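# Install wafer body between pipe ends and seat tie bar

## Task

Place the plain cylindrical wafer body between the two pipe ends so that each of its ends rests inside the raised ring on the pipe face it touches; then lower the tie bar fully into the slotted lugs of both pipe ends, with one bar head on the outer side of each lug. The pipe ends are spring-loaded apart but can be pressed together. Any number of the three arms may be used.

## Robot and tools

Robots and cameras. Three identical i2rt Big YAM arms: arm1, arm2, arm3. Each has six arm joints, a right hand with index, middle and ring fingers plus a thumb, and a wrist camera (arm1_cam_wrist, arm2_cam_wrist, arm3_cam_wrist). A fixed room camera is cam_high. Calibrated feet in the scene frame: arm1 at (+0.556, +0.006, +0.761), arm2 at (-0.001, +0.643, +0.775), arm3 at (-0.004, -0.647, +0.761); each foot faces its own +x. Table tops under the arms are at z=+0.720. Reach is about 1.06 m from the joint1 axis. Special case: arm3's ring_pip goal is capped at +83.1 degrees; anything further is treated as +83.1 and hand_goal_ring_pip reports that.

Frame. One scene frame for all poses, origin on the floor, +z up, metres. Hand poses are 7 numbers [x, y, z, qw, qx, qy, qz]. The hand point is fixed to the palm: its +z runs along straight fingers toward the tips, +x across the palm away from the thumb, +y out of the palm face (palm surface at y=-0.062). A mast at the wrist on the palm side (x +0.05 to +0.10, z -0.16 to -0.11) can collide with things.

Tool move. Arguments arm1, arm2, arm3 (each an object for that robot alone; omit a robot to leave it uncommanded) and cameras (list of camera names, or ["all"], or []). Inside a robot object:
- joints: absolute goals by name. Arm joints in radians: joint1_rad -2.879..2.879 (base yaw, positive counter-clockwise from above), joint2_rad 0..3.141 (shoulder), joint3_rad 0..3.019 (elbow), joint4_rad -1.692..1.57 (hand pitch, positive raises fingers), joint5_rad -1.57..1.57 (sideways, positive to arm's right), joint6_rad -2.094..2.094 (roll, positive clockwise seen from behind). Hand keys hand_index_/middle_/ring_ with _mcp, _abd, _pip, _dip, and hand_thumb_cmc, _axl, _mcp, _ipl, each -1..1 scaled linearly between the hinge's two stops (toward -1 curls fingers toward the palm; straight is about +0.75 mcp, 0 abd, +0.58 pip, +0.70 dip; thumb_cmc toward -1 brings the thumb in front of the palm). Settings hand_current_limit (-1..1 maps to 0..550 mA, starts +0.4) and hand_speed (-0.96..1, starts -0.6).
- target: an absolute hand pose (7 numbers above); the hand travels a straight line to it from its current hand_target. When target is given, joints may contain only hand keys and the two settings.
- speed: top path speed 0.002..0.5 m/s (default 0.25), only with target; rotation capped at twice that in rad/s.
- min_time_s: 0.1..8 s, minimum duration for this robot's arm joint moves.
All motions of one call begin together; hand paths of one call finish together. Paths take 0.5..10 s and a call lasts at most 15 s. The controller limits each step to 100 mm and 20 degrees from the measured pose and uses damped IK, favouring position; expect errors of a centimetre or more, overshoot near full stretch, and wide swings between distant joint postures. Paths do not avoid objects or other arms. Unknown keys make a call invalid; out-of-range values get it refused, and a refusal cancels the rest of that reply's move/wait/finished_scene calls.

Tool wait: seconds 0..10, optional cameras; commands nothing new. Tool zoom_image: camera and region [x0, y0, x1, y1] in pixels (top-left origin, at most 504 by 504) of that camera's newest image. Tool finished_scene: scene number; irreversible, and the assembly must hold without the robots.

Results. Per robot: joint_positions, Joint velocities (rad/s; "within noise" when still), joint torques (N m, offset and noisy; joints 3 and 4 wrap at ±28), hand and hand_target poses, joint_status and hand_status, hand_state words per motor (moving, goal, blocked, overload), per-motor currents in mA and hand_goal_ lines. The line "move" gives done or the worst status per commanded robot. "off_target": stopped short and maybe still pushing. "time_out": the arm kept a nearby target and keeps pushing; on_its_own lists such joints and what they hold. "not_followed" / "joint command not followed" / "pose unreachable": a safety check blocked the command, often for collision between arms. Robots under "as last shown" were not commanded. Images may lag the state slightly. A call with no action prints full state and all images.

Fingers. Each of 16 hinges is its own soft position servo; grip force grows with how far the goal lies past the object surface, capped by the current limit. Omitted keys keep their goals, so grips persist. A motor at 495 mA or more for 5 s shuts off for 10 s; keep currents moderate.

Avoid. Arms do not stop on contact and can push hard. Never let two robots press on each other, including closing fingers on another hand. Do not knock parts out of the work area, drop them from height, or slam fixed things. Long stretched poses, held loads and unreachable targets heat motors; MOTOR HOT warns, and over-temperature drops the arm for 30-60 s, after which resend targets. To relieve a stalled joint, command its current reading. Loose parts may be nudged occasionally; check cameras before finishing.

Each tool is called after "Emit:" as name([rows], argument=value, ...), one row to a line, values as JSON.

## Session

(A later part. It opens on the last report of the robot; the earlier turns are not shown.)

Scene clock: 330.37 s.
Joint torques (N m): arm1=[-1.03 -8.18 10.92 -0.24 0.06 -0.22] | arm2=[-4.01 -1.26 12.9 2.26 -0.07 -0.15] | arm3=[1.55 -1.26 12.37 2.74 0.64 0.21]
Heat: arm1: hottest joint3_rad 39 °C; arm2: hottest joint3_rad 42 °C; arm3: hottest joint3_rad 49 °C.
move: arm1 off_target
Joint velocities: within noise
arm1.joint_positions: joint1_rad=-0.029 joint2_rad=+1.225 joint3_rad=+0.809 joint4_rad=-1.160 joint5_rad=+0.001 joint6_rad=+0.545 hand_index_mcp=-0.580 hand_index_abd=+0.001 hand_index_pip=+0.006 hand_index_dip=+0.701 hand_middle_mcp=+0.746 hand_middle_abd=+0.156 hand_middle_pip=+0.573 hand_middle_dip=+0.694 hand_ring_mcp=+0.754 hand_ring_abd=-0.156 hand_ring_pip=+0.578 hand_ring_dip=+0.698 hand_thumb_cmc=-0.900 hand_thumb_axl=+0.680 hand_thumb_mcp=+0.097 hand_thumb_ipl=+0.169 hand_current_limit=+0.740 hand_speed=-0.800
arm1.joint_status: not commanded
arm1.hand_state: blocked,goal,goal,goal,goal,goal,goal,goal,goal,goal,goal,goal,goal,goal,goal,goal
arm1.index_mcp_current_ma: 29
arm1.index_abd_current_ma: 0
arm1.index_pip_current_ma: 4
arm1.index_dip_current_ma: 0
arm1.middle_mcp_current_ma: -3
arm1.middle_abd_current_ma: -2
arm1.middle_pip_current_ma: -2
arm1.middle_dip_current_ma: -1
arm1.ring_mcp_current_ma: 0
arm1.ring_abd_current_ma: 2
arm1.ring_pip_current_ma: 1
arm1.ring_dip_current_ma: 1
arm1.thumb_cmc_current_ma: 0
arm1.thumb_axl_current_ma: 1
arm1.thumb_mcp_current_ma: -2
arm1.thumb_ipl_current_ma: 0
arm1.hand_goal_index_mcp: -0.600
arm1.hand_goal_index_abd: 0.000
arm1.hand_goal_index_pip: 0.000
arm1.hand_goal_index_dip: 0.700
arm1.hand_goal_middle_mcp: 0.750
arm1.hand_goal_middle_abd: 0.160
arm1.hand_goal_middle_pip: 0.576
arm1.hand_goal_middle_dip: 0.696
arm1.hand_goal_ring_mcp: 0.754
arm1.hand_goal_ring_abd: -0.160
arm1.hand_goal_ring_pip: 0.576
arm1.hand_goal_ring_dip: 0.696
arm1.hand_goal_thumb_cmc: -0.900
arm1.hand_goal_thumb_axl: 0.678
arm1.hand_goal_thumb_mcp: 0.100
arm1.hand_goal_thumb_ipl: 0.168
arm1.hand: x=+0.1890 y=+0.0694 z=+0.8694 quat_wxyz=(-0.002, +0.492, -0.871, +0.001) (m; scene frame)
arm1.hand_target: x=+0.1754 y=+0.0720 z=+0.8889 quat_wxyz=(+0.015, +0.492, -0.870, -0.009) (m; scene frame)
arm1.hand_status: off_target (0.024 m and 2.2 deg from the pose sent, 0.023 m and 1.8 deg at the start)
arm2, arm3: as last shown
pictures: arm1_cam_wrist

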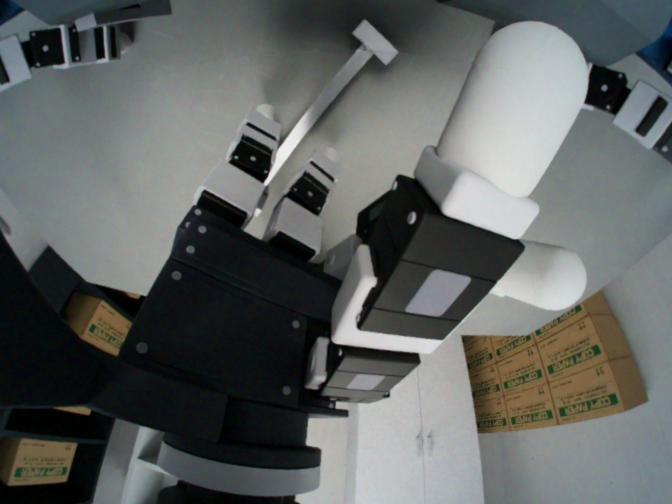

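Emit:
move(arm1={"joints": {"hand_middle_abd": -0.08, "hand_ring_abd": 0.08}}, cameras=[])

Emit:
move(arm1={"joints": {"hand_middle_abd": -0.26, "hand_ring_abd": 0.37}}, cameras=["arm1_cam_wrist"])

Emit:
zoom_image(camera="arm1_cam_wrist", region=[160, 0, 420, 220])

Emit:
move(arm1={"target": [0.1749, 0.0720, 0.905, -0.0152, -0.4924, 0.8703, 0.0086], "speed": 0.03}, cameras=["cam_high","arm1_cam_wrist"])

Emit:
zoom_image(camera="arm1_cam_wrist", region=[160, 0, 420, 220])

Emit:
zoom_image(camera="cam_high", region=[400, 180, 520, 280])

Scene clock: 332.90 s.
Joint torques (N m): arm1=[-1.03 -8.23 10.93 -0.21 0.07 -0.22] | arm2=[-4.01 -1.2 12.9 2.25 -0.07 -0.15] | arm3=[2.08 -1.73 12.16 2.62 0.67 0.19]
Heat: arm1: hottest joint3_rad 39 °C; arm2: hottest joint3_rad 42 °C; arm3: hottest joint3_rad 49 °C.
move: arm1 done
Joint velocities: within noise
arm1.joint_positions: joint1_rad=-0.029 joint2_rad=+1.225 joint3_rad=+0.809 joint4_rad=-1.160 joint5_rad=+0.000 joint6_rad=+0.545 hand_index_mcp=-0.580 hand_index_abd=+0.001 hand_index_pip=+0.006 hand_index_dip=+0.701 hand_middle_mcp=+0.746 hand_middle_abd=-0.076 hand_middle_pip=+0.573 hand_middle_dip=+0.694 hand_ring_mcp=+0.753 hand_ring_abd=+0.070 hand_ring_pip=+0.577 hand_ring_dip=+0.698 hand_thumb_cmc=-0.900 hand_thumb_axl=+0.680 hand_thumb_mcp=+0.097 hand_thumb_ipl=+0.169 hand_current_limit=+0.740 hand_speed=-0.800
arm1.joint_status: all done
arm1.hand_state: blocked,goal,goal,goal,goal,goal,goal,goal,goal,goal,goal,goal,goal,goal,goal,goal
arm1.index_mcp_current_ma: 29
arm1.index_abd_current_ma: 0
arm1.index_pip_current_ma: 4
arm1.index_dip_current_ma: 0
arm1.middle_mcp_current_ma: -3
arm1.middle_abd_current_ma: 2
arm1.middle_pip_current_ma: -2
arm1.middle_dip_current_ma: -1
arm1.ring_mcp_current_ma: 0
arm1.ring_abd_current_ma: -8
arm1.ring_pip_current_ma: 0
arm1.ring_dip_current_ma: 1
arm1.thumb_cmc_current_ma: 0
arm1.thumb_axl_current_ma: 1
arm1.thumb_mcp_current_ma: -2
arm1.thumb_ipl_current_ma: 0
arm1.hand_goal_index_mcp: -0.600
arm1.hand_goal_index_abd: 0.000
arm1.hand_goal_index_pip: 0.000
arm1.hand_goal_index_dip: 0.700
arm1.hand_goal_middle_mcp: 0.750
arm1.hand_goal_middle_abd: -0.080
arm1.hand_goal_middle_pip: 0.576
arm1.hand_goal_middle_dip: 0.696
arm1.hand_goal_ring_mcp: 0.754
arm1.hand_goal_ring_abd: 0.080
arm1.hand_goal_ring_pip: 0.576
arm1.hand_goal_ring_dip: 0.696
arm1.hand_goal_thumb_cmc: -0.900
arm1.hand_goal_thumb_axl: 0.678
arm1.hand_goal_thumb_mcp: 0.100
arm1.hand_goal_thumb_ipl: 0.168
arm1.hand: x=+0.1890 y=+0.0693 z=+0.8693 quat_wxyz=(-0.002, +0.492, -0.871, +0.001) (m; scene frame)
arm1.hand_target: x=+0.1754 y=+0.0719 z=+0.8889 quat_wxyz=(+0.015, +0.492, -0.870, -0.009) (m; scene frame)
arm1.hand_status: not commanded
arm2, arm3: as last shown
pictures: none
No camera images: "cameras" was empty.

Scene clock: 333.50 s.
Joint torques (N m): arm1=[-0.91 -8.29 10.89 -0.2 0.07 -0.22] | arm2=[-4.01 -1.2 12.92 2.25 -0.07 -0.15] | arm3=[1.61 -1.96 12.16 2.54 0.63 0.26]
Heat: arm1: hottest joint3_rad 39 °C; arm2: hottest joint3_rad 42 °C; arm3: hottest joint3_rad 49 °C.
move: arm1 off_target
Joint velocities: within noise
arm1.joint_positions: joint1_rad=-0.029 joint2_rad=+1.225 joint3_rad=+0.809 joint4_rad=-1.160 joint5_rad=+0.000 joint6_rad=+0.545 hand_index_mcp=-0.580 hand_index_abd=+0.001 hand_index_pip=+0.006 hand_index_dip=+0.701 hand_middle_mcp=+0.746 hand_middle_abd=-0.091 hand_middle_pip=+0.573 hand_middle_dip=+0.694 hand_ring_mcp=+0.753 hand_ring_abd=+0.080 hand_ring_pip=+0.577 hand_ring_dip=+0.698 hand_thumb_cmc=-0.900 hand_thumb_axl=+0.680 hand_thumb_mcp=+0.097 hand_thumb_ipl=+0.169 hand_current_limit=+0.740 hand_speed=-0.800
arm1.joint_status: hand_middle_abd off_target (ended at -0.091, target -0.260); hand_ring_abd off_target (ended at +0.080, target +0.370)
arm1.hand_state: blocked,goal,goal,goal,goal,blocked,goal,goal,goal,blocked,goal,goal,goal,goal,goal,goal
arm1.index_mcp_current_ma: 29
arm1.index_abd_current_ma: 0
arm1.index_pip_current_ma: 4
arm1.index_dip_current_ma: 0
arm1.middle_mcp_current_ma: -3
arm1.middle_abd_current_ma: 479
arm1.middle_pip_current_ma: -2
arm1.middle_dip_current_ma: -1
arm1.ring_mcp_current_ma: 0
arm1.ring_abd_current_ma: -478
arm1.ring_pip_current_ma: 0
arm1.ring_dip_current_ma: 1
arm1.thumb_cmc_current_ma: 0
arm1.thumb_axl_current_ma: 1
arm1.thumb_mcp_current_ma: -2
arm1.thumb_ipl_current_ma: 0
arm1.hand_goal_index_mcp: -0.600
arm1.hand_goal_index_abd: 0.000
arm1.hand_goal_index_pip: 0.000
arm1.hand_goal_index_dip: 0.700
arm1.hand_goal_middle_mcp: 0.750
arm1.hand_goal_middle_abd: -0.260
arm1.hand_goal_middle_pip: 0.576
arm1.hand_goal_middle_dip: 0.696
arm1.hand_goal_ring_mcp: 0.754
arm1.hand_goal_ring_abd: 0.370
arm1.hand_goal_ring_pip: 0.576
arm1.hand_goal_ring_dip: 0.696
arm1.hand_goal_thumb_cmc: -0.900
arm1.hand_goal_thumb_axl: 0.678
arm1.hand_goal_thumb_mcp: 0.100
arm1.hand_goal_thumb_ipl: 0.168
arm1.hand: x=+0.1890 y=+0.0693 z=+0.8693 quat_wxyz=(-0.002, +0.492, -0.871, +0.001) (m; scene frame)
arm1.hand_target: x=+0.1754 y=+0.0719 z=+0.8889 quat_wxyz=(+0.015, +0.492, -0.870, -0.009) (m; scene frame)
arm1.hand_status: not commanded
arm2, arm3: as last shown
pictures: arm1_cam_wrist

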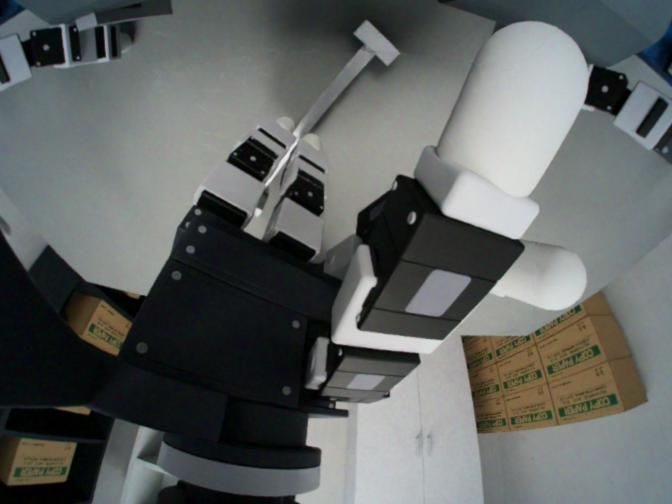

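Scaled by 1.938 from the camera's 672x504 image, which has a finer 960x720 frame.

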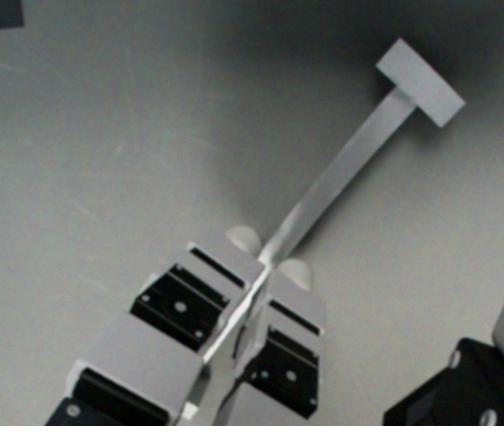

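Scene clock: 334.53 s.
Joint torques (N m): arm1=[-0.91 -8.23 11.14 -0.23 0.06 -0.22] | arm2=[-4.01 -1.26 12.9 2.25 -0.07 -0.14] | arm3=[2.26 -0.91 12.23 2.52 0.64 0.23]
Heat: arm1: hottest joint3_rad 39 °C; arm2: hottest joint3_rad 42 °C; arm3: hottest joint3_rad 49 °C.
move: arm1 off_target
Joint velocities: within noise
arm1.joint_positions: joint1_rad=-0.029 joint2_rad=+1.211 joint3_rad=+0.839 joint4_rad=-1.207 joint5_rad=+0.000 joint6_rad=+0.545 hand_index_mcp=-0.580 hand_index_abd=+0.001 hand_index_pip=+0.006 hand_index_dip=+0.701 hand_middle_mcp=+0.746 hand_middle_abd=-0.111 hand_middle_pip=+0.573 hand_middle_dip=+0.694 hand_ring_mcp=+0.753 hand_ring_abd=+0.094 hand_ring_pip=+0.577 hand_ring_dip=+0.698 hand_thumb_cmc=-0.900 hand_thumb_axl=+0.680 hand_thumb_mcp=+0.097 hand_thumb_ipl=+0.169 hand_current_limit=+0.740 hand_speed=-0.800
arm1.joint_status: not commanded
arm1.hand_state: blocked,goal,goal,goal,goal,blocked,goal,goal,goal,blocked,goal,goal,goal,goal,goal,goal
arm1.index_mcp_current_ma: 29
arm1.index_abd_current_ma: 0
arm1.index_pip_current_ma: 4
arm1.index_dip_current_ma: 0
arm1.middle_mcp_current_ma: -3
arm1.middle_abd_current_ma: 412
arm1.middle_pip_current_ma: -1
arm1.middle_dip_current_ma: -1
arm1.ring_mcp_current_ma: 0
arm1.ring_abd_current_ma: -478
arm1.ring_pip_current_ma: 0
arm1.ring_dip_current_ma: 1
arm1.thumb_cmc_current_ma: 0
arm1.thumb_axl_current_ma: 1
arm1.thumb_mcp_current_ma: -2
arm1.thumb_ipl_current_ma: 0
arm1.hand_goal_index_mcp: -0.600
arm1.hand_goal_index_abd: 0.000
arm1.hand_goal_index_pip: 0.000
arm1.hand_goal_index_dip: 0.700
arm1.hand_goal_middle_mcp: 0.750
arm1.hand_goal_middle_abd: -0.260
arm1.hand_goal_middle_pip: 0.576
arm1.hand_goal_middle_dip: 0.696
arm1.hand_goal_ring_mcp: 0.754
arm1.hand_goal_ring_abd: 0.370
arm1.hand_goal_ring_pip: 0.576
arm1.hand_goal_ring_dip: 0.696
arm1.hand_goal_thumb_cmc: -0.900
arm1.hand_goal_thumb_axl: 0.678
arm1.hand_goal_thumb_mcp: 0.100
arm1.hand_goal_thumb_ipl: 0.168
arm1.hand: x=+0.1889 y=+0.0694 z=+0.8839 quat_wxyz=(-0.003, +0.492, -0.871, +0.002) (m; scene frame)
arm1.hand_target: x=+0.1756 y=+0.0719 z=+0.9049 quat_wxyz=(+0.015, +0.492, -0.870, -0.009) (m; scene frame)
arm1.hand_status: off_target (0.025 m and 2.4 deg from the pose sent, 0.038 m and 2.2 deg at the start)
arm2, arm3: as last shown
pictures: arm1_cam_wrist, cam_high

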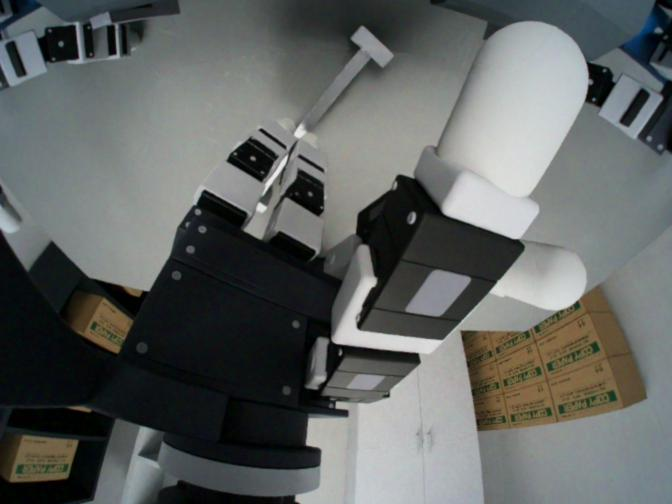

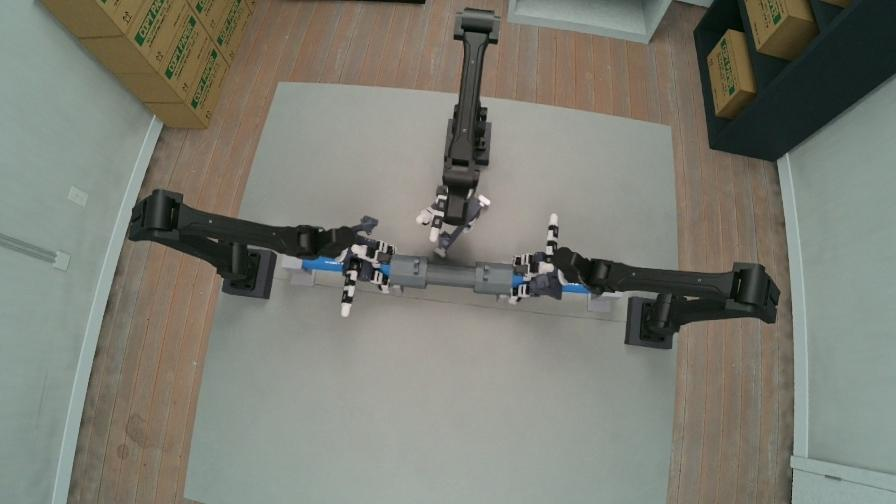

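Scaled by 1.938 from the camera's 672x504 image, which has a finer 960x720 frame.

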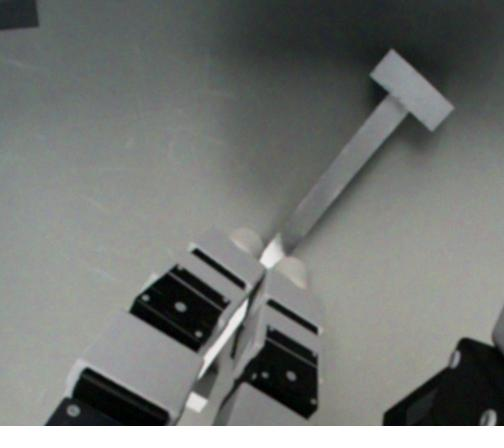

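Scaled by 4.200 from the camera's 896x504 image, which has a finer 1280x720 frame.

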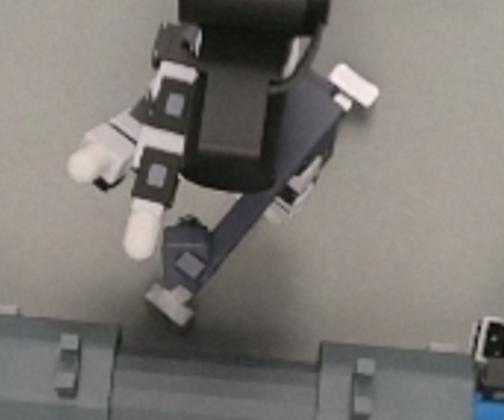

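Emit:
move(arm1={"joints": {"hand_middle_abd": 0.16, "hand_ring_abd": -0.16}}, cameras=[])

Emit:
move(arm1={"target": [0.1848, 0.0729, 0.8605, 0, -0.4924, 0.8703, 0], "speed": 0.06}, cameras=[])

Emit:
move(arm1={"target": [0.1749, 0.0720, 0.8849, -0.0152, -0.4924, 0.8703, 0.0086], "speed": 0.05}, cameras=["arm1_cam_wrist"])

Emit:
zoom_image(camera="arm1_cam_wrist", region=[160, 0, 420, 220])

Scene clock: 343.67 s.
Joint torques (N m): arm1=[-0.97 -8.35 11.17 -0.21 0.07 -0.22] | arm2=[-4.01 -1.26 12.9 2.24 -0.07 -0.15] | arm3=[2.08 -1.85 12.25 2.7 0.59 0.26]
Heat: arm1: hottest joint3_rad 40 °C; arm2: hottest joint3_rad 42 °C; arm3: hottest joint3_rad 50 °C.
move: arm1 done
Joint velocities: within noise
arm1.joint_positions: joint1_rad=-0.029 joint2_rad=+1.211 joint3_rad=+0.839 joint4_rad=-1.208 joint5_rad=+0.000 joint6_rad=+0.545 hand_index_mcp=-0.580 hand_index_abd=+0.001 hand_index_pip=+0.006 hand_index_dip=+0.701 hand_middle_mcp=+0.746 hand_middle_abd=+0.155 hand_middle_pip=+0.573 hand_middle_dip=+0.694 hand_ring_mcp=+0.753 hand_ring_abd=-0.155 hand_ring_pip=+0.577 hand_ring_dip=+0.698 hand_thumb_cmc=-0.900 hand_thumb_axl=+0.680 hand_thumb_mcp=+0.097 hand_thumb_ipl=+0.169 hand_current_limit=+0.740 hand_speed=-0.800
arm1.joint_status: all done
arm1.hand_state: blocked,goal,goal,goal,goal,goal,goal,goal,goal,goal,goal,goal,goal,goal,goal,goal
arm1.index_mcp_current_ma: 29
arm1.index_abd_current_ma: 0
arm1.index_pip_current_ma: 4
arm1.index_dip_current_ma: 0
arm1.middle_mcp_current_ma: -3
arm1.middle_abd_current_ma: -3
arm1.middle_pip_current_ma: -1
arm1.middle_dip_current_ma: -1
arm1.ring_mcp_current_ma: 0
arm1.ring_abd_current_ma: 3
arm1.ring_pip_current_ma: 0
arm1.ring_dip_current_ma: 1
arm1.thumb_cmc_current_ma: 0
arm1.thumb_axl_current_ma: 1
arm1.thumb_mcp_current_ma: -2
arm1.thumb_ipl_current_ma: 0
arm1.hand_goal_index_mcp: -0.600
arm1.hand_goal_index_abd: 0.000
arm1.hand_goal_index_pip: 0.000
arm1.hand_goal_index_dip: 0.700
arm1.hand_goal_middle_mcp: 0.750
arm1.hand_goal_middle_abd: 0.160
arm1.hand_goal_middle_pip: 0.576
arm1.hand_goal_middle_dip: 0.696
arm1.hand_goal_ring_mcp: 0.754
arm1.hand_goal_ring_abd: -0.160
arm1.hand_goal_ring_pip: 0.576
arm1.hand_goal_ring_dip: 0.696
arm1.hand_goal_thumb_cmc: -0.900
arm1.hand_goal_thumb_axl: 0.678
arm1.hand_goal_thumb_mcp: 0.100
arm1.hand_goal_thumb_ipl: 0.168
arm1.hand: x=+0.1890 y=+0.0694 z=+0.8839 quat_wxyz=(-0.003, +0.492, -0.871, +0.002) (m; scene frame)
arm1.hand_target: x=+0.1757 y=+0.0719 z=+0.9049 quat_wxyz=(+0.015, +0.492, -0.870, -0.009) (m; scene frame)
arm1.hand_status: not commanded
arm2, arm3: as last shown
pictures: none
No camera images: "cameras" was empty.

Scene clock: 344.93 s.
Joint torques (N m): arm1=[-1.08 -6.42 7.57 0.83 0.05 -0.25] | arm2=[-4.01 -1.26 12.89 2.25 -0.07 -0.15] | arm3=[2.14 -2.67 12.22 2.55 0.63 0.27]
Heat: arm1: hottest joint3_rad 40 °C; arm2: hottest joint3_rad 42 °C; arm3: hottest joint3_rad 50 °C.
move: arm1 done
Joint velocities: within noise
arm1.joint_positions: joint1_rad=-0.029 joint2_rad=+1.232 joint3_rad=+0.801 joint4_rad=-1.138 joint5_rad=+0.000 joint6_rad=+0.545 hand_index_mcp=-0.580 hand_index_abd=+0.001 hand_index_pip=+0.006 hand_index_dip=+0.701 hand_middle_mcp=+0.746 hand_middle_abd=+0.155 hand_middle_pip=+0.573 hand_middle_dip=+0.694 hand_ring_mcp=+0.753 hand_ring_abd=-0.155 hand_ring_pip=+0.577 hand_ring_dip=+0.698 hand_thumb_cmc=-0.900 hand_thumb_axl=+0.680 hand_thumb_mcp=+0.097 hand_thumb_ipl=+0.169 hand_current_limit=+0.740 hand_speed=-0.800
arm1.joint_status: not commanded
arm1.hand_state: blocked,goal,goal,goal,goal,goal,goal,goal,goal,goal,goal,goal,goal,goal,goal,goal
arm1.index_mcp_current_ma: 29
arm1.index_abd_current_ma: 0
arm1.index_pip_current_ma: 4
arm1.index_dip_current_ma: 0
arm1.middle_mcp_current_ma: -3
arm1.middle_abd_current_ma: -2
arm1.middle_pip_current_ma: -1
arm1.middle_dip_current_ma: -1
arm1.ring_mcp_current_ma: 0
arm1.ring_abd_current_ma: 3
arm1.ring_pip_current_ma: 0
arm1.ring_dip_current_ma: 1
arm1.thumb_cmc_current_ma: 0
arm1.thumb_axl_current_ma: 1
arm1.thumb_mcp_current_ma: -2
arm1.thumb_ipl_current_ma: 0
arm1.hand_goal_index_mcp: -0.600
arm1.hand_goal_index_abd: 0.000
arm1.hand_goal_index_pip: 0.000
arm1.hand_goal_index_dip: 0.700
arm1.hand_goal_middle_mcp: 0.750
arm1.hand_goal_middle_abd: 0.160
arm1.hand_goal_middle_pip: 0.576
arm1.hand_goal_middle_dip: 0.696
arm1.hand_goal_ring_mcp: 0.754
arm1.hand_goal_ring_abd: -0.160
arm1.hand_goal_ring_pip: 0.576
arm1.hand_goal_ring_dip: 0.696
arm1.hand_goal_thumb_cmc: -0.900
arm1.hand_goal_thumb_axl: 0.678
arm1.hand_goal_thumb_mcp: 0.100
arm1.hand_goal_thumb_ipl: 0.168
arm1.hand: x=+0.1872 y=+0.0694 z=+0.8650 quat_wxyz=(+0.001, +0.492, -0.871, -0.001) (m; scene frame)
arm1.hand_target: x=+0.1849 y=+0.0728 z=+0.8606 quat_wxyz=(+0.000, +0.492, -0.870, +0.000) (m; scene frame)
arm1.hand_status: done (0.006 m and 0.2 deg from the pose sent, 0.024 m and 0.4 deg at the start)
arm2, arm3: as last shown
pictures: none
No camera images: "cameras" was empty.

Scene clock: 345.97 s.
Joint torques (N m): arm1=[-0.97 -8.41 10.88 -0.23 0.06 -0.22] | arm2=[-3.96 -1.2 12.9 2.25 -0.07 -0.15] | arm3=[2.26 -1.32 12.1 2.63 0.65 0.28]
Heat: arm1: hottest joint3_rad 40 °C; arm2: hottest joint3_rad 42 °C; arm3: hottest joint3_rad 50 °C.
move: arm1 off_target
Joint velocities: within noise
arm1.joint_positions: joint1_rad=-0.029 joint2_rad=+1.232 joint3_rad=+0.801 joint4_rad=-1.147 joint5_rad=+0.000 joint6_rad=+0.545 hand_index_mcp=-0.580 hand_index_abd=+0.001 hand_index_pip=+0.006 hand_index_dip=+0.701 hand_middle_mcp=+0.746 hand_middle_abd=+0.155 hand_middle_pip=+0.573 hand_middle_dip=+0.694 hand_ring_mcp=+0.753 hand_ring_abd=-0.155 hand_ring_pip=+0.577 hand_ring_dip=+0.698 hand_thumb_cmc=-0.900 hand_thumb_axl=+0.680 hand_thumb_mcp=+0.097 hand_thumb_ipl=+0.169 hand_current_limit=+0.740 hand_speed=-0.800
arm1.joint_status: not commanded
arm1.hand_state: blocked,goal,goal,goal,goal,goal,goal,goal,goal,goal,goal,goal,goal,goal,goal,goal
arm1.index_mcp_current_ma: 29
arm1.index_abd_current_ma: 0
arm1.index_pip_current_ma: 4
arm1.index_dip_current_ma: 0
arm1.middle_mcp_current_ma: -3
arm1.middle_abd_current_ma: -2
arm1.middle_pip_current_ma: -1
arm1.middle_dip_current_ma: -1
arm1.ring_mcp_current_ma: 0
arm1.ring_abd_current_ma: 3
arm1.ring_pip_current_ma: 0
arm1.ring_dip_current_ma: 1
arm1.thumb_cmc_current_ma: 0
arm1.thumb_axl_current_ma: 1
arm1.thumb_mcp_current_ma: -2
arm1.thumb_ipl_current_ma: 0
arm1.hand_goal_index_mcp: -0.600
arm1.hand_goal_index_abd: 0.000
arm1.hand_goal_index_pip: 0.000
arm1.hand_goal_index_dip: 0.700
arm1.hand_goal_middle_mcp: 0.750
arm1.hand_goal_middle_abd: 0.160
arm1.hand_goal_middle_pip: 0.576
arm1.hand_goal_middle_dip: 0.696
arm1.hand_goal_ring_mcp: 0.754
arm1.hand_goal_ring_abd: -0.160
arm1.hand_goal_ring_pip: 0.576
arm1.hand_goal_ring_dip: 0.696
arm1.hand_goal_thumb_cmc: -0.900
arm1.hand_goal_thumb_axl: 0.678
arm1.hand_goal_thumb_mcp: 0.100
arm1.hand_goal_thumb_ipl: 0.168
arm1.hand: x=+0.1896 y=+0.0694 z=+0.8644 quat_wxyz=(-0.003, +0.492, -0.871, +0.002) (m; scene frame)
arm1.hand_target: x=+0.1755 y=+0.0720 z=+0.8850 quat_wxyz=(+0.015, +0.492, -0.870, -0.009) (m; scene frame)
arm1.hand_status: off_target (0.025 m and 2.4 deg from the pose sent, 0.024 m and 1.9 deg at the start)
arm2, arm3: as last shown
pictures: arm1_cam_wrist

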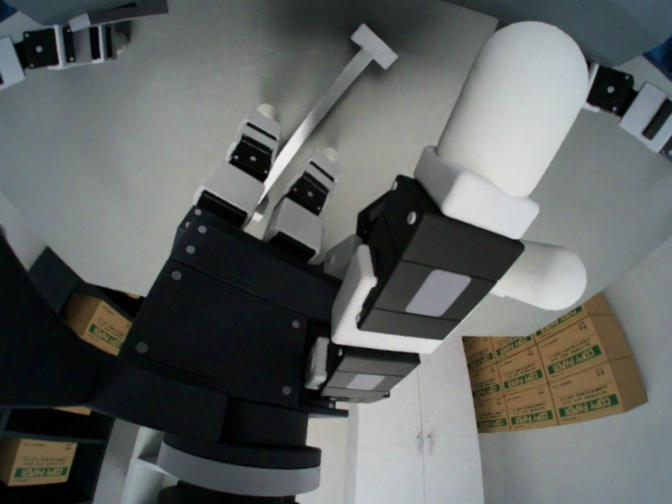

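Scaled by 1.938 from the camera's 672x504 image, which has a finer 960x720 frame.

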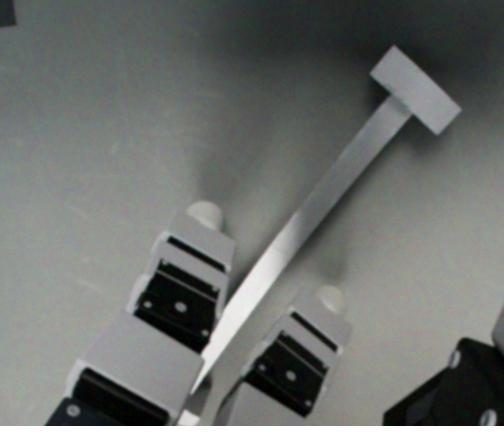

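Emit:
move(arm1={"target": [0.1865, 0.0705, 0.895, 0, -0.4924, 0.8703, 0], "speed": 0.12}, cameras=[])

Emit:
move(arm1={"target": [0.1883, 0.0708, 0.8605, 0, -0.4924, 0.8703, 0], "speed": 0.08}, cameras=[])

Emit:
move(arm1={"target": [0.1784, 0.0699, 0.8849, -0.0152, -0.4924, 0.8703, 0.0086], "speed": 0.05}, cameras=["arm1_cam_wrist"])

Emit:
zoom_image(camera="arm1_cam_wrist", region=[160, 0, 420, 220])

Scene clock: 348.87 s.
Joint torques (N m): arm1=[-0.62 -8.12 11.02 -0.32 0.06 -0.16] | arm2=[-4.01 -1.26 12.88 2.25 -0.07 -0.15] | arm3=[1.73 -0.97 12.25 2.76 0.63 0.25]
Heat: arm1: hottest joint3_rad 40 °C; arm2: hottest joint3_rad 42 °C; arm3: hottest joint3_rad 50 °C.
move: arm1 off_target
Joint velocities: within noise
arm1.joint_positions: joint1_rad=-0.029 joint2_rad=+1.209 joint3_rad=+0.817 joint4_rad=-1.221 joint5_rad=+0.000 joint6_rad=+0.545 hand_index_mcp=-0.580 hand_index_abd=+0.001 hand_index_pip=+0.006 hand_index_dip=+0.701 hand_middle_mcp=+0.746 hand_middle_abd=+0.155 hand_middle_pip=+0.573 hand_middle_dip=+0.694 hand_ring_mcp=+0.753 hand_ring_abd=-0.155 hand_ring_pip=+0.577 hand_ring_dip=+0.698 hand_thumb_cmc=-0.900 hand_thumb_axl=+0.680 hand_thumb_mcp=+0.097 hand_thumb_ipl=+0.169 hand_current_limit=+0.740 hand_speed=-0.800
arm1.joint_status: not commanded
arm1.hand_state: blocked,goal,goal,goal,goal,goal,goal,goal,goal,goal,goal,goal,goal,goal,goal,goal
arm1.index_mcp_current_ma: 29
arm1.index_abd_current_ma: 0
arm1.index_pip_current_ma: 4
arm1.index_dip_current_ma: 0
arm1.middle_mcp_current_ma: -3
arm1.middle_abd_current_ma: -2
arm1.middle_pip_current_ma: -1
arm1.middle_dip_current_ma: -1
arm1.ring_mcp_current_ma: 0
arm1.ring_abd_current_ma: 2
arm1.ring_pip_current_ma: 0
arm1.ring_dip_current_ma: 1
arm1.thumb_cmc_current_ma: 0
arm1.thumb_axl_current_ma: 1
arm1.thumb_mcp_current_ma: -2
arm1.thumb_ipl_current_ma: 0
arm1.hand_goal_index_mcp: -0.600
arm1.hand_goal_index_abd: 0.000
arm1.hand_goal_index_pip: 0.000
arm1.hand_goal_index_dip: 0.700
arm1.hand_goal_middle_mcp: 0.750
arm1.hand_goal_middle_abd: 0.160
arm1.hand_goal_middle_pip: 0.576
arm1.hand_goal_middle_dip: 0.696
arm1.hand_goal_ring_mcp: 0.754
arm1.hand_goal_ring_abd: -0.160
arm1.hand_goal_ring_pip: 0.576
arm1.hand_goal_ring_dip: 0.696
arm1.hand_goal_thumb_cmc: -0.900
arm1.hand_goal_thumb_axl: 0.678
arm1.hand_goal_thumb_mcp: 0.100
arm1.hand_goal_thumb_ipl: 0.168
arm1.hand: x=+0.2010 y=+0.0694 z=+0.8745 quat_wxyz=(-0.019, +0.492, -0.871, +0.010) (m; scene frame)
arm1.hand_target: x=+0.1872 y=+0.0705 z=+0.8949 quat_wxyz=(+0.000, +0.493, -0.870, +0.000) (m; scene frame)
arm1.hand_status: off_target (0.025 m and 2.4 deg from the pose sent, 0.031 m and 0.4 deg at the start)
arm2.joint_positions: joint1_rad=+0.193 joint2_rad=+1.394 joint3_rad=+0.544 joint4_rad=+0.128 joint5_rad=+0.158 joint6_rad=+0.132 hand_index_mcp=+1.000 hand_index_abd=+0.169 hand_index_pip=+0.997 hand_index_dip=+0.997 hand_middle_mcp=-0.998 hand_middle_abd=+0.000 hand_middle_pip=+0.001 hand_middle_dip=+0.696 hand_ring_mcp=+1.000 hand_ring_abd=-0.164 hand_ring_pip=+1.000 hand_ring_dip=+0.997 hand_thumb_cmc=+0.720 hand_thumb_axl=+0.677 hand_thumb_mcp=+0.225 hand_thumb_ipl=+0.168 hand_current_limit=+0.400 hand_speed=-0.600
arm2.joint_status: not commanded
arm2.hand_state: goal,goal,goal,goal,goal,goal,goal,goal,goal,goal,goal,goal,goal,goal,goal,goal
arm2.index_mcp_current_ma: 1
arm2.index_abd_current_ma: -4
arm2.index_pip_current_ma: -9
arm2.index_dip_current_ma: -10
arm2.middle_mcp_current_ma: 7
arm2.middle_abd_current_ma: 1
arm2.middle_pip_current_ma: 4
arm2.middle_dip_current_ma: 0
arm2.ring_mcp_current_ma: 1
arm2.ring_abd_current_ma: 17
arm2.ring_pip_current_ma: 0
arm2.ring_dip_current_ma: -9
arm2.thumb_cmc_current_ma: 21
arm2.thumb_axl_current_ma: -2
arm2.thumb_mcp_current_ma: -4
arm2.thumb_ipl_current_ma: -1
arm2.hand_goal_index_mcp: 1.000
arm2.hand_goal_index_abd: 0.170
arm2.hand_goal_index_pip: 1.000
arm2.hand_goal_index_dip: 1.000
arm2.hand_goal_middle_mcp: -1.000
arm2.hand_goal_middle_abd: 0.000
arm2.hand_goal_middle_pip: 0.000
arm2.hand_goal_middle_dip: 0.696
arm2.hand_goal_ring_mcp: 1.000
arm2.hand_goal_ring_abd: -0.170
arm2.hand_goal_ring_pip: 1.000
arm2.hand_goal_ring_dip: 1.000
arm2.hand_goal_thumb_cmc: 0.714
arm2.hand_goal_thumb_axl: 0.678
arm2.hand_goal_thumb_mcp: 0.226
arm2.hand_goal_thumb_ipl: 0.168
arm2.hand: x=+0.0518 y=+0.1349 z=+0.9082 quat_wxyz=(+0.419, +0.908, +0.008, +0.004) (m; scene frame)
arm2.hand_target: x=+0.0473 y=+0.1072 z=+0.9081 quat_wxyz=(+0.422, +0.906, +0.004, +0.002) (m; scene frame)
arm2.hand_status: not commanded
arm3.joint_positions: joint1_rad=-0.203 joint2_rad=+1.334 joint3_rad=+0.541 joint4_rad=+0.063 joint5_rad=-0.195 joint6_rad=-0.168 hand_index_mcp=+1.000 hand_index_abd=+0.170 hand_index_pip=+0.998 hand_index_dip=+0.997 hand_middle_mcp=-0.997 hand_middle_abd=+0.001 hand_middle_pip=+0.002 hand_middle_dip=+0.696 hand_ring_mcp=+1.001 hand_ring_abd=-0.161 hand_ring_pip=+0.998 hand_ring_dip=+0.997 hand_thumb_cmc=+0.721 hand_thumb_axl=+0.677 hand_thumb_mcp=+0.225 hand_thumb_ipl=+0.168 hand_current_limit=+0.400 hand_speed=-0.600
arm3.joint_status: not commanded
arm3.hand_state: goal,goal,goal,goal,goal,goal,goal,goal,goal,goal,goal,goal,goal,goal,goal,goal
arm3.index_mcp_current_ma: 0
arm3.index_abd_current_ma: 0
arm3.index_pip_current_ma: 0
arm3.index_dip_current_ma: 0
arm3.middle_mcp_current_ma: 0
arm3.middle_abd_current_ma: 0
arm3.middle_pip_current_ma: 0
arm3.middle_dip_current_ma: 0
arm3.ring_mcp_current_ma: 0
arm3.ring_abd_current_ma: 2
arm3.ring_pip_current_ma: 0
arm3.ring_dip_current_ma: 0
arm3.thumb_cmc_current_ma: 2
arm3.thumb_axl_current_ma: 0
arm3.thumb_mcp_current_ma: 0
arm3.thumb_ipl_current_ma: 0
arm3.hand_goal_index_mcp: 1.000
arm3.hand_goal_index_abd: 0.170
arm3.hand_goal_index_pip: 1.000
arm3.hand_goal_index_dip: 1.000
arm3.hand_goal_middle_mcp: -1.000
arm3.hand_goal_middle_abd: 0.000
arm3.hand_goal_middle_pip: 0.000
arm3.hand_goal_middle_dip: 0.696
arm3.hand_goal_ring_mcp: 1.000
arm3.hand_goal_ring_abd: -0.170
arm3.hand_goal_ring_pip: 1.000
arm3.hand_goal_ring_dip: 1.000
arm3.hand_goal_thumb_cmc: 0.714
arm3.hand_goal_thumb_axl: 0.678
arm3.hand_goal_thumb_mcp: 0.226
arm3.hand_goal_thumb_ipl: 0.168
arm3.hand: x=+0.0942 y=-0.1475 z=+0.9082 quat_wxyz=(-0.001, -0.006, +0.908, +0.418) (m; scene frame)
arm3.hand_target: x=+0.0930 y=-0.1168 z=+0.9082 quat_wxyz=(-0.002, -0.004, +0.906, +0.422) (m; scene frame)
arm3.hand_status: not commanded
pictures: none
No camera images: "cameras" was empty.

Scene clock: 349.87 s.
Joint torques (N m): arm1=[-0.79 -6.24 7.54 0.8 0.04 -0.18] | arm2=[-4.07 -1.26 12.9 2.25 -0.07 -0.15] | arm3=[2.08 -1.73 12.27 2.63 0.67 0.21]
Heat: arm1: hottest joint3_rad 40 °C; arm2: hottest joint3_rad 42 °C; arm3: hottest joint3_rad 50 °C.
move: arm1 done
Joint velocities: within noise
arm1.joint_positions: joint1_rad=-0.029 joint2_rad=+1.221 joint3_rad=+0.793 joint4_rad=-1.139 joint5_rad=+0.000 joint6_rad=+0.545 hand_index_mcp=-0.580 hand_index_abd=+0.001 hand_index_pip=+0.006 hand_index_dip=+0.701 hand_middle_mcp=+0.746 hand_middle_abd=+0.156 hand_middle_pip=+0.573 hand_middle_dip=+0.694 hand_ring_mcp=+0.753 hand_ring_abd=-0.155 hand_ring_pip=+0.577 hand_ring_dip=+0.698 hand_thumb_cmc=-0.900 hand_thumb_axl=+0.680 hand_thumb_mcp=+0.097 hand_thumb_ipl=+0.169 hand_current_limit=+0.740 hand_speed=-0.800
arm1.joint_status: not commanded
arm1.hand_state: blocked,goal,goal,goal,goal,goal,goal,goal,goal,goal,goal,goal,goal,goal,goal,goal
arm1.index_mcp_current_ma: 29
arm1.index_abd_current_ma: 0
arm1.index_pip_current_ma: 4
arm1.index_dip_current_ma: 0
arm1.middle_mcp_current_ma: -3
arm1.middle_abd_current_ma: -2
arm1.middle_pip_current_ma: -1
arm1.middle_dip_current_ma: -1
arm1.ring_mcp_current_ma: 0
arm1.ring_abd_current_ma: 2
arm1.ring_pip_current_ma: 0
arm1.ring_dip_current_ma: 1
arm1.thumb_cmc_current_ma: 0
arm1.thumb_axl_current_ma: 1
arm1.thumb_mcp_current_ma: -2
arm1.thumb_ipl_current_ma: 0
arm1.hand_goal_index_mcp: -0.600
arm1.hand_goal_index_abd: 0.000
arm1.hand_goal_index_pip: 0.000
arm1.hand_goal_index_dip: 0.700
arm1.hand_goal_middle_mcp: 0.750
arm1.hand_goal_middle_abd: 0.160
arm1.hand_goal_middle_pip: 0.576
arm1.hand_goal_middle_dip: 0.696
arm1.hand_goal_ring_mcp: 0.754
arm1.hand_goal_ring_abd: -0.160
arm1.hand_goal_ring_pip: 0.576
arm1.hand_goal_ring_dip: 0.696
arm1.hand_goal_thumb_cmc: -0.900
arm1.hand_goal_thumb_axl: 0.678
arm1.hand_goal_thumb_mcp: 0.100
arm1.hand_goal_thumb_ipl: 0.168
arm1.hand: x=+0.1905 y=+0.0694 z=+0.8653 quat_wxyz=(+0.002, +0.492, -0.871, -0.001) (m; scene frame)
arm1.hand_target: x=+0.1884 y=+0.0707 z=+0.8605 quat_wxyz=(+0.000, +0.493, -0.870, +0.000) (m; scene frame)
arm1.hand_status: done (0.006 m and 0.2 deg from the pose sent, 0.019 m and 2.4 deg at the start)
arm2, arm3: as last shown
pictures: none
No camera images: "cameras" was empty.

Scene clock: 350.90 s.
Joint torques (N m): arm1=[-0.5 -8 10.86 -0.18 0.07 -0.14] | arm2=[-4.01 -1.2 12.92 2.25 -0.07 -0.15] | arm3=[2.2 -2.32 12.16 2.74 0.61 0.22]
Heat: arm1: hottest joint3_rad 40 °C; arm2: hottest joint3_rad 42 °C; arm3: hottest joint3_rad 50 °C.
move: arm1 off_target
Joint velocities: within noise
arm1.joint_positions: joint1_rad=-0.029 joint2_rad=+1.221 joint3_rad=+0.793 joint4_rad=-1.149 joint5_rad=+0.000 joint6_rad=+0.545 hand_index_mcp=-0.580 hand_index_abd=+0.001 hand_index_pip=+0.006 hand_index_dip=+0.701 hand_middle_mcp=+0.746 hand_middle_abd=+0.156 hand_middle_pip=+0.573 hand_middle_dip=+0.694 hand_ring_mcp=+0.753 hand_ring_abd=-0.155 hand_ring_pip=+0.577 hand_ring_dip=+0.698 hand_thumb_cmc=-0.900 hand_thumb_axl=+0.680 hand_thumb_mcp=+0.097 hand_thumb_ipl=+0.169 hand_current_limit=+0.740 hand_speed=-0.800
arm1.joint_status: not commanded
arm1.hand_state: blocked,goal,goal,goal,goal,goal,goal,goal,goal,goal,goal,goal,goal,goal,goal,goal
arm1.index_mcp_current_ma: 29
arm1.index_abd_current_ma: 0
arm1.index_pip_current_ma: 4
arm1.index_dip_current_ma: 0
arm1.middle_mcp_current_ma: -3
arm1.middle_abd_current_ma: -2
arm1.middle_pip_current_ma: -1
arm1.middle_dip_current_ma: -1
arm1.ring_mcp_current_ma: 0
arm1.ring_abd_current_ma: 2
arm1.ring_pip_current_ma: 0
arm1.ring_dip_current_ma: 1
arm1.thumb_cmc_current_ma: 0
arm1.thumb_axl_current_ma: 1
arm1.thumb_mcp_current_ma: -2
arm1.thumb_ipl_current_ma: 0
arm1.hand_goal_index_mcp: -0.600
arm1.hand_goal_index_abd: 0.000
arm1.hand_goal_index_pip: 0.000
arm1.hand_goal_index_dip: 0.700
arm1.hand_goal_middle_mcp: 0.750
arm1.hand_goal_middle_abd: 0.160
arm1.hand_goal_middle_pip: 0.576
arm1.hand_goal_middle_dip: 0.696
arm1.hand_goal_ring_mcp: 0.754
arm1.hand_goal_ring_abd: -0.160
arm1.hand_goal_ring_pip: 0.576
arm1.hand_goal_ring_dip: 0.696
arm1.hand_goal_thumb_cmc: -0.900
arm1.hand_goal_thumb_axl: 0.678
arm1.hand_goal_thumb_mcp: 0.100
arm1.hand_goal_thumb_ipl: 0.168
arm1.hand: x=+0.1930 y=+0.0694 z=+0.8647 quat_wxyz=(-0.003, +0.492, -0.871, +0.001) (m; scene frame)
arm1.hand_target: x=+0.1790 y=+0.0699 z=+0.8849 quat_wxyz=(+0.015, +0.492, -0.870, -0.009) (m; scene frame)
arm1.hand_status: off_target (0.025 m and 2.4 deg from the pose sent, 0.023 m and 1.8 deg at the start)
arm2, arm3: as last shown
pictures: arm1_cam_wrist

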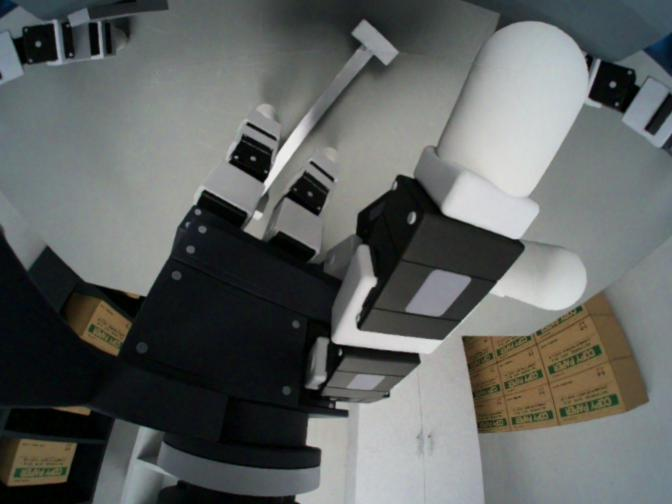

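Scaled by 1.938 from the camera's 672x504 image, which has a finer 960x720 frame.

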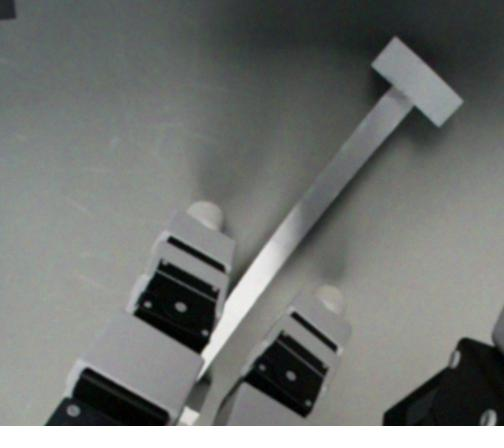

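Emit:
move(arm1={"target": [0.1825, 0.0690, 0.8849, -0.0152, -0.4924, 0.8703, 0.0086], "speed": 0.05}, cameras=["arm1_cam_wrist"])

Emit:
zoom_image(camera="arm1_cam_wrist", region=[160, 0, 420, 220])

Scene clock: 353.20 s.
Joint torques (N m): arm1=[-0.44 -8.35 10.18 -0.23 0.05 -0.11] | arm2=[-4.07 -1.2 12.9 2.25 -0.07 -0.15] | arm3=[1.79 -0.97 12.23 2.63 0.73 0.2]
Heat: arm1: hottest joint3_rad 40 °C; arm2: hottest joint3_rad 42 °C; arm3: hottest joint3_rad 50 °C.
move: arm1 off_target
Joint velocities: within noise
arm1.joint_positions: joint1_rad=-0.029 joint2_rad=+1.212 joint3_rad=+0.793 joint4_rad=-1.152 joint5_rad=+0.000 joint6_rad=+0.545 hand_index_mcp=-0.580 hand_index_abd=+0.001 hand_index_pip=+0.006 hand_index_dip=+0.701 hand_middle_mcp=+0.746 hand_middle_abd=+0.156 hand_middle_pip=+0.573 hand_middle_dip=+0.694 hand_ring_mcp=+0.753 hand_ring_abd=-0.155 hand_ring_pip=+0.577 hand_ring_dip=+0.698 hand_thumb_cmc=-0.900 hand_thumb_axl=+0.680 hand_thumb_mcp=+0.097 hand_thumb_ipl=+0.169 hand_current_limit=+0.740 hand_speed=-0.800
arm1.joint_status: not commanded
arm1.hand_state: blocked,goal,goal,goal,goal,goal,goal,goal,goal,goal,goal,goal,goal,goal,goal,goal
arm1.index_mcp_current_ma: 29
arm1.index_abd_current_ma: 0
arm1.index_pip_current_ma: 4
arm1.index_dip_current_ma: 0
arm1.middle_mcp_current_ma: -3
arm1.middle_abd_current_ma: -2
arm1.middle_pip_current_ma: -1
arm1.middle_dip_current_ma: -1
arm1.ring_mcp_current_ma: 0
arm1.ring_abd_current_ma: 2
arm1.ring_pip_current_ma: 0
arm1.ring_dip_current_ma: 1
arm1.thumb_cmc_current_ma: 0
arm1.thumb_axl_current_ma: 1
arm1.thumb_mcp_current_ma: -2
arm1.thumb_ipl_current_ma: 0
arm1.hand_goal_index_mcp: -0.600
arm1.hand_goal_index_abd: 0.000
arm1.hand_goal_index_pip: 0.000
arm1.hand_goal_index_dip: 0.700
arm1.hand_goal_middle_mcp: 0.750
arm1.hand_goal_middle_abd: 0.160
arm1.hand_goal_middle_pip: 0.576
arm1.hand_goal_middle_dip: 0.696
arm1.hand_goal_ring_mcp: 0.754
arm1.hand_goal_ring_abd: -0.160
arm1.hand_goal_ring_pip: 0.576
arm1.hand_goal_ring_dip: 0.696
arm1.hand_goal_thumb_cmc: -0.900
arm1.hand_goal_thumb_axl: 0.678
arm1.hand_goal_thumb_mcp: 0.100
arm1.hand_goal_thumb_ipl: 0.168
arm1.hand: x=+0.1933 y=+0.0694 z=+0.8677 quat_wxyz=(+0.000, +0.492, -0.871, +0.000) (m; scene frame)
arm1.hand_target: x=+0.1829 y=+0.0690 z=+0.8848 quat_wxyz=(+0.015, +0.492, -0.870, -0.009) (m; scene frame)
arm1.hand_status: off_target (0.020 m and 2.0 deg from the pose sent, 0.023 m and 2.4 deg at the start)
arm2, arm3: as last shown
pictures: arm1_cam_wrist

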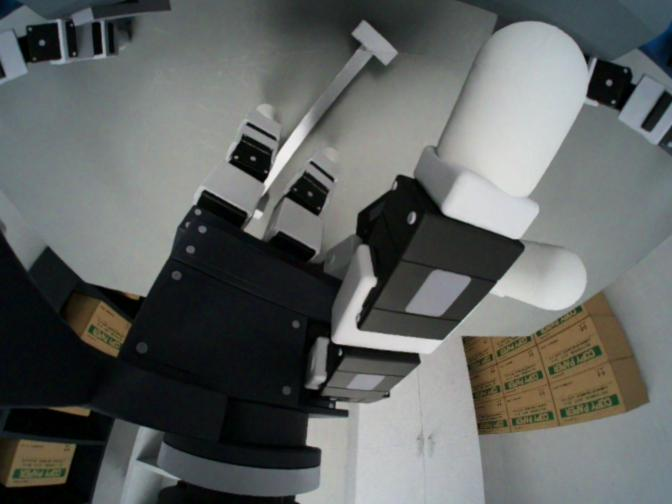

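Scaled by 1.938 from the camera's 672x504 image, which has a finer 960x720 frame.

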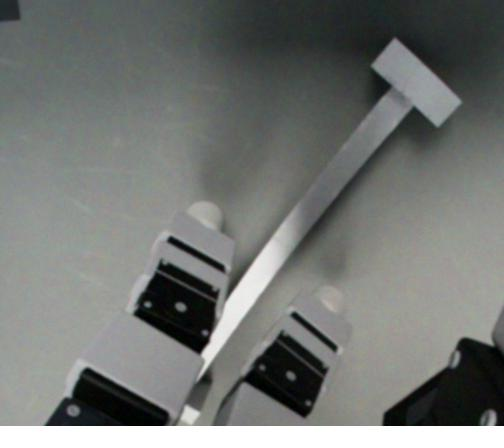

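Emit:
move(arm1={"target": [0.1880, 0.0680, 0.895, 0, -0.4924, 0.8703, 0], "speed": 0.12}, cameras=[])

Emit:
move(arm1={"target": [0.1893, 0.0705, 0.8605, 0, -0.4924, 0.8703, 0], "speed": 0.08}, cameras=[])

Emit:
move(arm1={"target": [0.1794, 0.0700, 0.8849, -0.0152, -0.4924, 0.8703, 0.0086], "speed": 0.05}, cameras=["arm1_cam_wrist"])

Emit:
zoom_image(camera="arm1_cam_wrist", region=[160, 0, 420, 220])

Scene clock: 355.47 s.
Joint torques (N m): arm1=[-0.03 -8 11 -0.36 0.05 -0.08] | arm2=[-4.07 -1.14 12.9 2.26 -0.07 -0.15] | arm3=[2.08 -2.43 12.16 2.55 0.7 0.29]
Heat: arm1: hottest joint3_rad 40 °C; arm2: hottest joint3_rad 42 °C; arm3: hottest joint3_rad 50 °C.
move: arm1 off_target
Joint velocities: within noise
arm1.joint_positions: joint1_rad=-0.029 joint2_rad=+1.206 joint3_rad=+0.814 joint4_rad=-1.222 joint5_rad=+0.000 joint6_rad=+0.545 hand_index_mcp=-0.580 hand_index_abd=+0.001 hand_index_pip=+0.006 hand_index_dip=+0.701 hand_middle_mcp=+0.746 hand_middle_abd=+0.156 hand_middle_pip=+0.573 hand_middle_dip=+0.694 hand_ring_mcp=+0.753 hand_ring_abd=-0.156 hand_ring_pip=+0.577 hand_ring_dip=+0.698 hand_thumb_cmc=-0.900 hand_thumb_axl=+0.680 hand_thumb_mcp=+0.097 hand_thumb_ipl=+0.169 hand_current_limit=+0.740 hand_speed=-0.800
arm1.joint_status: not commanded
arm1.hand_state: blocked,goal,goal,goal,goal,goal,goal,goal,goal,goal,goal,goal,goal,goal,goal,goal
arm1.index_mcp_current_ma: 29
arm1.index_abd_current_ma: 0
arm1.index_pip_current_ma: 4
arm1.index_dip_current_ma: 0
arm1.middle_mcp_current_ma: -3
arm1.middle_abd_current_ma: -2
arm1.middle_pip_current_ma: -1
arm1.middle_dip_current_ma: -1
arm1.ring_mcp_current_ma: 0
arm1.ring_abd_current_ma: 2
arm1.ring_pip_current_ma: 0
arm1.ring_dip_current_ma: 1
arm1.thumb_cmc_current_ma: 0
arm1.thumb_axl_current_ma: 1
arm1.thumb_mcp_current_ma: -2
arm1.thumb_ipl_current_ma: 0
arm1.hand_goal_index_mcp: -0.600
arm1.hand_goal_index_abd: 0.000
arm1.hand_goal_index_pip: 0.000
arm1.hand_goal_index_dip: 0.700
arm1.hand_goal_middle_mcp: 0.750
arm1.hand_goal_middle_abd: 0.160
arm1.hand_goal_middle_pip: 0.576
arm1.hand_goal_middle_dip: 0.696
arm1.hand_goal_ring_mcp: 0.754
arm1.hand_goal_ring_abd: -0.160
arm1.hand_goal_ring_pip: 0.576
arm1.hand_goal_ring_dip: 0.696
arm1.hand_goal_thumb_cmc: -0.900
arm1.hand_goal_thumb_axl: 0.678
arm1.hand_goal_thumb_mcp: 0.100
arm1.hand_goal_thumb_ipl: 0.168
arm1.hand: x=+0.2024 y=+0.0694 z=+0.8742 quat_wxyz=(-0.019, +0.492, -0.870, +0.010) (m; scene frame)
arm1.hand_target: x=+0.1886 y=+0.0680 z=+0.8949 quat_wxyz=(+0.000, +0.493, -0.870, +0.000) (m; scene frame)
arm1.hand_status: off_target (0.025 m and 2.5 deg from the pose sent, 0.028 m and 0.1 deg at the start)
arm2, arm3: as last shown
pictures: none
No camera images: "cameras" was empty.

Scene clock: 356.47 s.
Joint torques (N m): arm1=[-0.62 -6.24 7.57 0.85 0.06 -0.15] | arm2=[-4.01 -1.2 12.9 2.26 -0.07 -0.15] | arm3=[2.78 -1.14 12 2.65 0.66 0.26]
Heat: arm1: hottest joint3_rad 40 °C; arm2: hottest joint3_rad 42 °C; arm3: hottest joint3_rad 50 °C.
move: arm1 done
Joint velocities: within noise
arm1.joint_positions: joint1_rad=-0.029 joint2_rad=+1.218 joint3_rad=+0.791 joint4_rad=-1.140 joint5_rad=+0.000 joint6_rad=+0.545 hand_index_mcp=-0.580 hand_index_abd=+0.001 hand_index_pip=+0.006 hand_index_dip=+0.701 hand_middle_mcp=+0.746 hand_middle_abd=+0.156 hand_middle_pip=+0.573 hand_middle_dip=+0.694 hand_ring_mcp=+0.753 hand_ring_abd=-0.156 hand_ring_pip=+0.577 hand_ring_dip=+0.698 hand_thumb_cmc=-0.900 hand_thumb_axl=+0.680 hand_thumb_mcp=+0.097 hand_thumb_ipl=+0.169 hand_current_limit=+0.740 hand_speed=-0.800
arm1.joint_status: not commanded
arm1.hand_state: blocked,goal,goal,goal,goal,goal,goal,goal,goal,goal,goal,goal,goal,goal,goal,goal
arm1.index_mcp_current_ma: 29
arm1.index_abd_current_ma: 0
arm1.index_pip_current_ma: 4
arm1.index_dip_current_ma: 0
arm1.middle_mcp_current_ma: -3
arm1.middle_abd_current_ma: -2
arm1.middle_pip_current_ma: -1
arm1.middle_dip_current_ma: -1
arm1.ring_mcp_current_ma: 0
arm1.ring_abd_current_ma: 2
arm1.ring_pip_current_ma: 0
arm1.ring_dip_current_ma: 1
arm1.thumb_cmc_current_ma: 0
arm1.thumb_axl_current_ma: 1
arm1.thumb_mcp_current_ma: -2
arm1.thumb_ipl_current_ma: 0
arm1.hand_goal_index_mcp: -0.600
arm1.hand_goal_index_abd: 0.000
arm1.hand_goal_index_pip: 0.000
arm1.hand_goal_index_dip: 0.700
arm1.hand_goal_middle_mcp: 0.750
arm1.hand_goal_middle_abd: 0.160
arm1.hand_goal_middle_pip: 0.576
arm1.hand_goal_middle_dip: 0.696
arm1.hand_goal_ring_mcp: 0.754
arm1.hand_goal_ring_abd: -0.160
arm1.hand_goal_ring_pip: 0.576
arm1.hand_goal_ring_dip: 0.696
arm1.hand_goal_thumb_cmc: -0.900
arm1.hand_goal_thumb_axl: 0.678
arm1.hand_goal_thumb_mcp: 0.100
arm1.hand_goal_thumb_ipl: 0.168
arm1.hand: x=+0.1916 y=+0.0694 z=+0.8654 quat_wxyz=(+0.002, +0.492, -0.871, -0.001) (m; scene frame)
arm1.hand_target: x=+0.1895 y=+0.0704 z=+0.8606 quat_wxyz=(+0.000, +0.493, -0.870, +0.000) (m; scene frame)
arm1.hand_status: done (0.006 m and 0.2 deg from the pose sent, 0.019 m and 2.5 deg at the start)
arm2, arm3: as last shown
pictures: none
No camera images: "cameras" was empty.

Scene clock: 357.50 s.
Joint torques (N m): arm1=[-0.5 -8.12 10.85 -0.24 0.06 -0.15] | arm2=[-4.07 -1.26 12.89 2.26 -0.07 -0.15] | arm3=[1.85 -2.2 12.16 2.56 0.66 0.24]
Heat: arm1: hottest joint3_rad 40 °C; arm2: hottest joint3_rad 42 °C; arm3: hottest joint3_rad 50 °C.
move: arm1 off_target
Joint velocities: within noise
arm1.joint_positions: joint1_rad=-0.029 joint2_rad=+1.218 joint3_rad=+0.791 joint4_rad=-1.150 joint5_rad=+0.000 joint6_rad=+0.545 hand_index_mcp=-0.580 hand_index_abd=+0.001 hand_index_pip=+0.006 hand_index_dip=+0.701 hand_middle_mcp=+0.746 hand_middle_abd=+0.156 hand_middle_pip=+0.573 hand_middle_dip=+0.694 hand_ring_mcp=+0.753 hand_ring_abd=-0.156 hand_ring_pip=+0.577 hand_ring_dip=+0.698 hand_thumb_cmc=-0.900 hand_thumb_axl=+0.680 hand_thumb_mcp=+0.097 hand_thumb_ipl=+0.169 hand_current_limit=+0.740 hand_speed=-0.800
arm1.joint_status: not commanded
arm1.hand_state: blocked,goal,goal,goal,goal,goal,goal,goal,goal,goal,goal,goal,goal,goal,goal,goal
arm1.index_mcp_current_ma: 29
arm1.index_abd_current_ma: 0
arm1.index_pip_current_ma: 4
arm1.index_dip_current_ma: 0
arm1.middle_mcp_current_ma: -3
arm1.middle_abd_current_ma: -2
arm1.middle_pip_current_ma: -1
arm1.middle_dip_current_ma: -1
arm1.ring_mcp_current_ma: 0
arm1.ring_abd_current_ma: 2
arm1.ring_pip_current_ma: 0
arm1.ring_dip_current_ma: 1
arm1.thumb_cmc_current_ma: 0
arm1.thumb_axl_current_ma: 1
arm1.thumb_mcp_current_ma: -2
arm1.thumb_ipl_current_ma: 0
arm1.hand_goal_index_mcp: -0.600
arm1.hand_goal_index_abd: 0.000
arm1.hand_goal_index_pip: 0.000
arm1.hand_goal_index_dip: 0.700
arm1.hand_goal_middle_mcp: 0.750
arm1.hand_goal_middle_abd: 0.160
arm1.hand_goal_middle_pip: 0.576
arm1.hand_goal_middle_dip: 0.696
arm1.hand_goal_ring_mcp: 0.754
arm1.hand_goal_ring_abd: -0.160
arm1.hand_goal_ring_pip: 0.576
arm1.hand_goal_ring_dip: 0.696
arm1.hand_goal_thumb_cmc: -0.900
arm1.hand_goal_thumb_axl: 0.678
arm1.hand_goal_thumb_mcp: 0.100
arm1.hand_goal_thumb_ipl: 0.168
arm1.hand: x=+0.1940 y=+0.0694 z=+0.8648 quat_wxyz=(-0.003, +0.492, -0.871, +0.001) (m; scene frame)
arm1.hand_target: x=+0.1801 y=+0.0700 z=+0.8849 quat_wxyz=(+0.015, +0.492, -0.870, -0.009) (m; scene frame)
arm1.hand_status: off_target (0.025 m and 2.4 deg from the pose sent, 0.023 m and 1.8 deg at the start)
arm2, arm3: as last shown
pictures: arm1_cam_wrist

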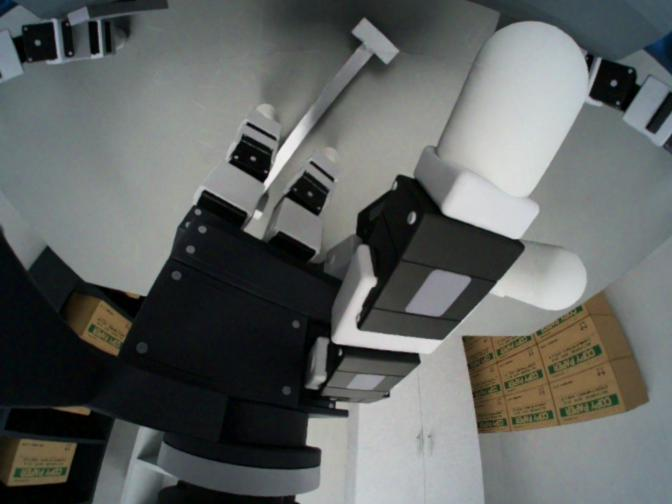

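Scaled by 1.938 from the camera's 672x504 image, which has a finer 960x720 frame.

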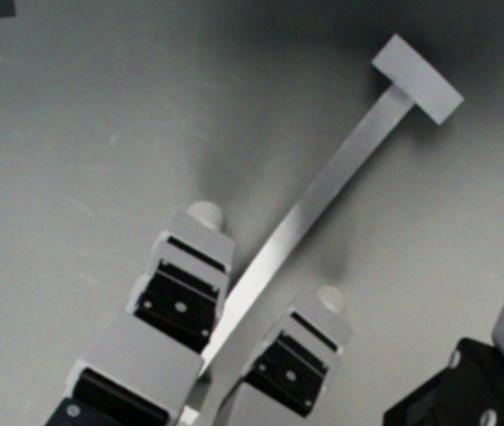

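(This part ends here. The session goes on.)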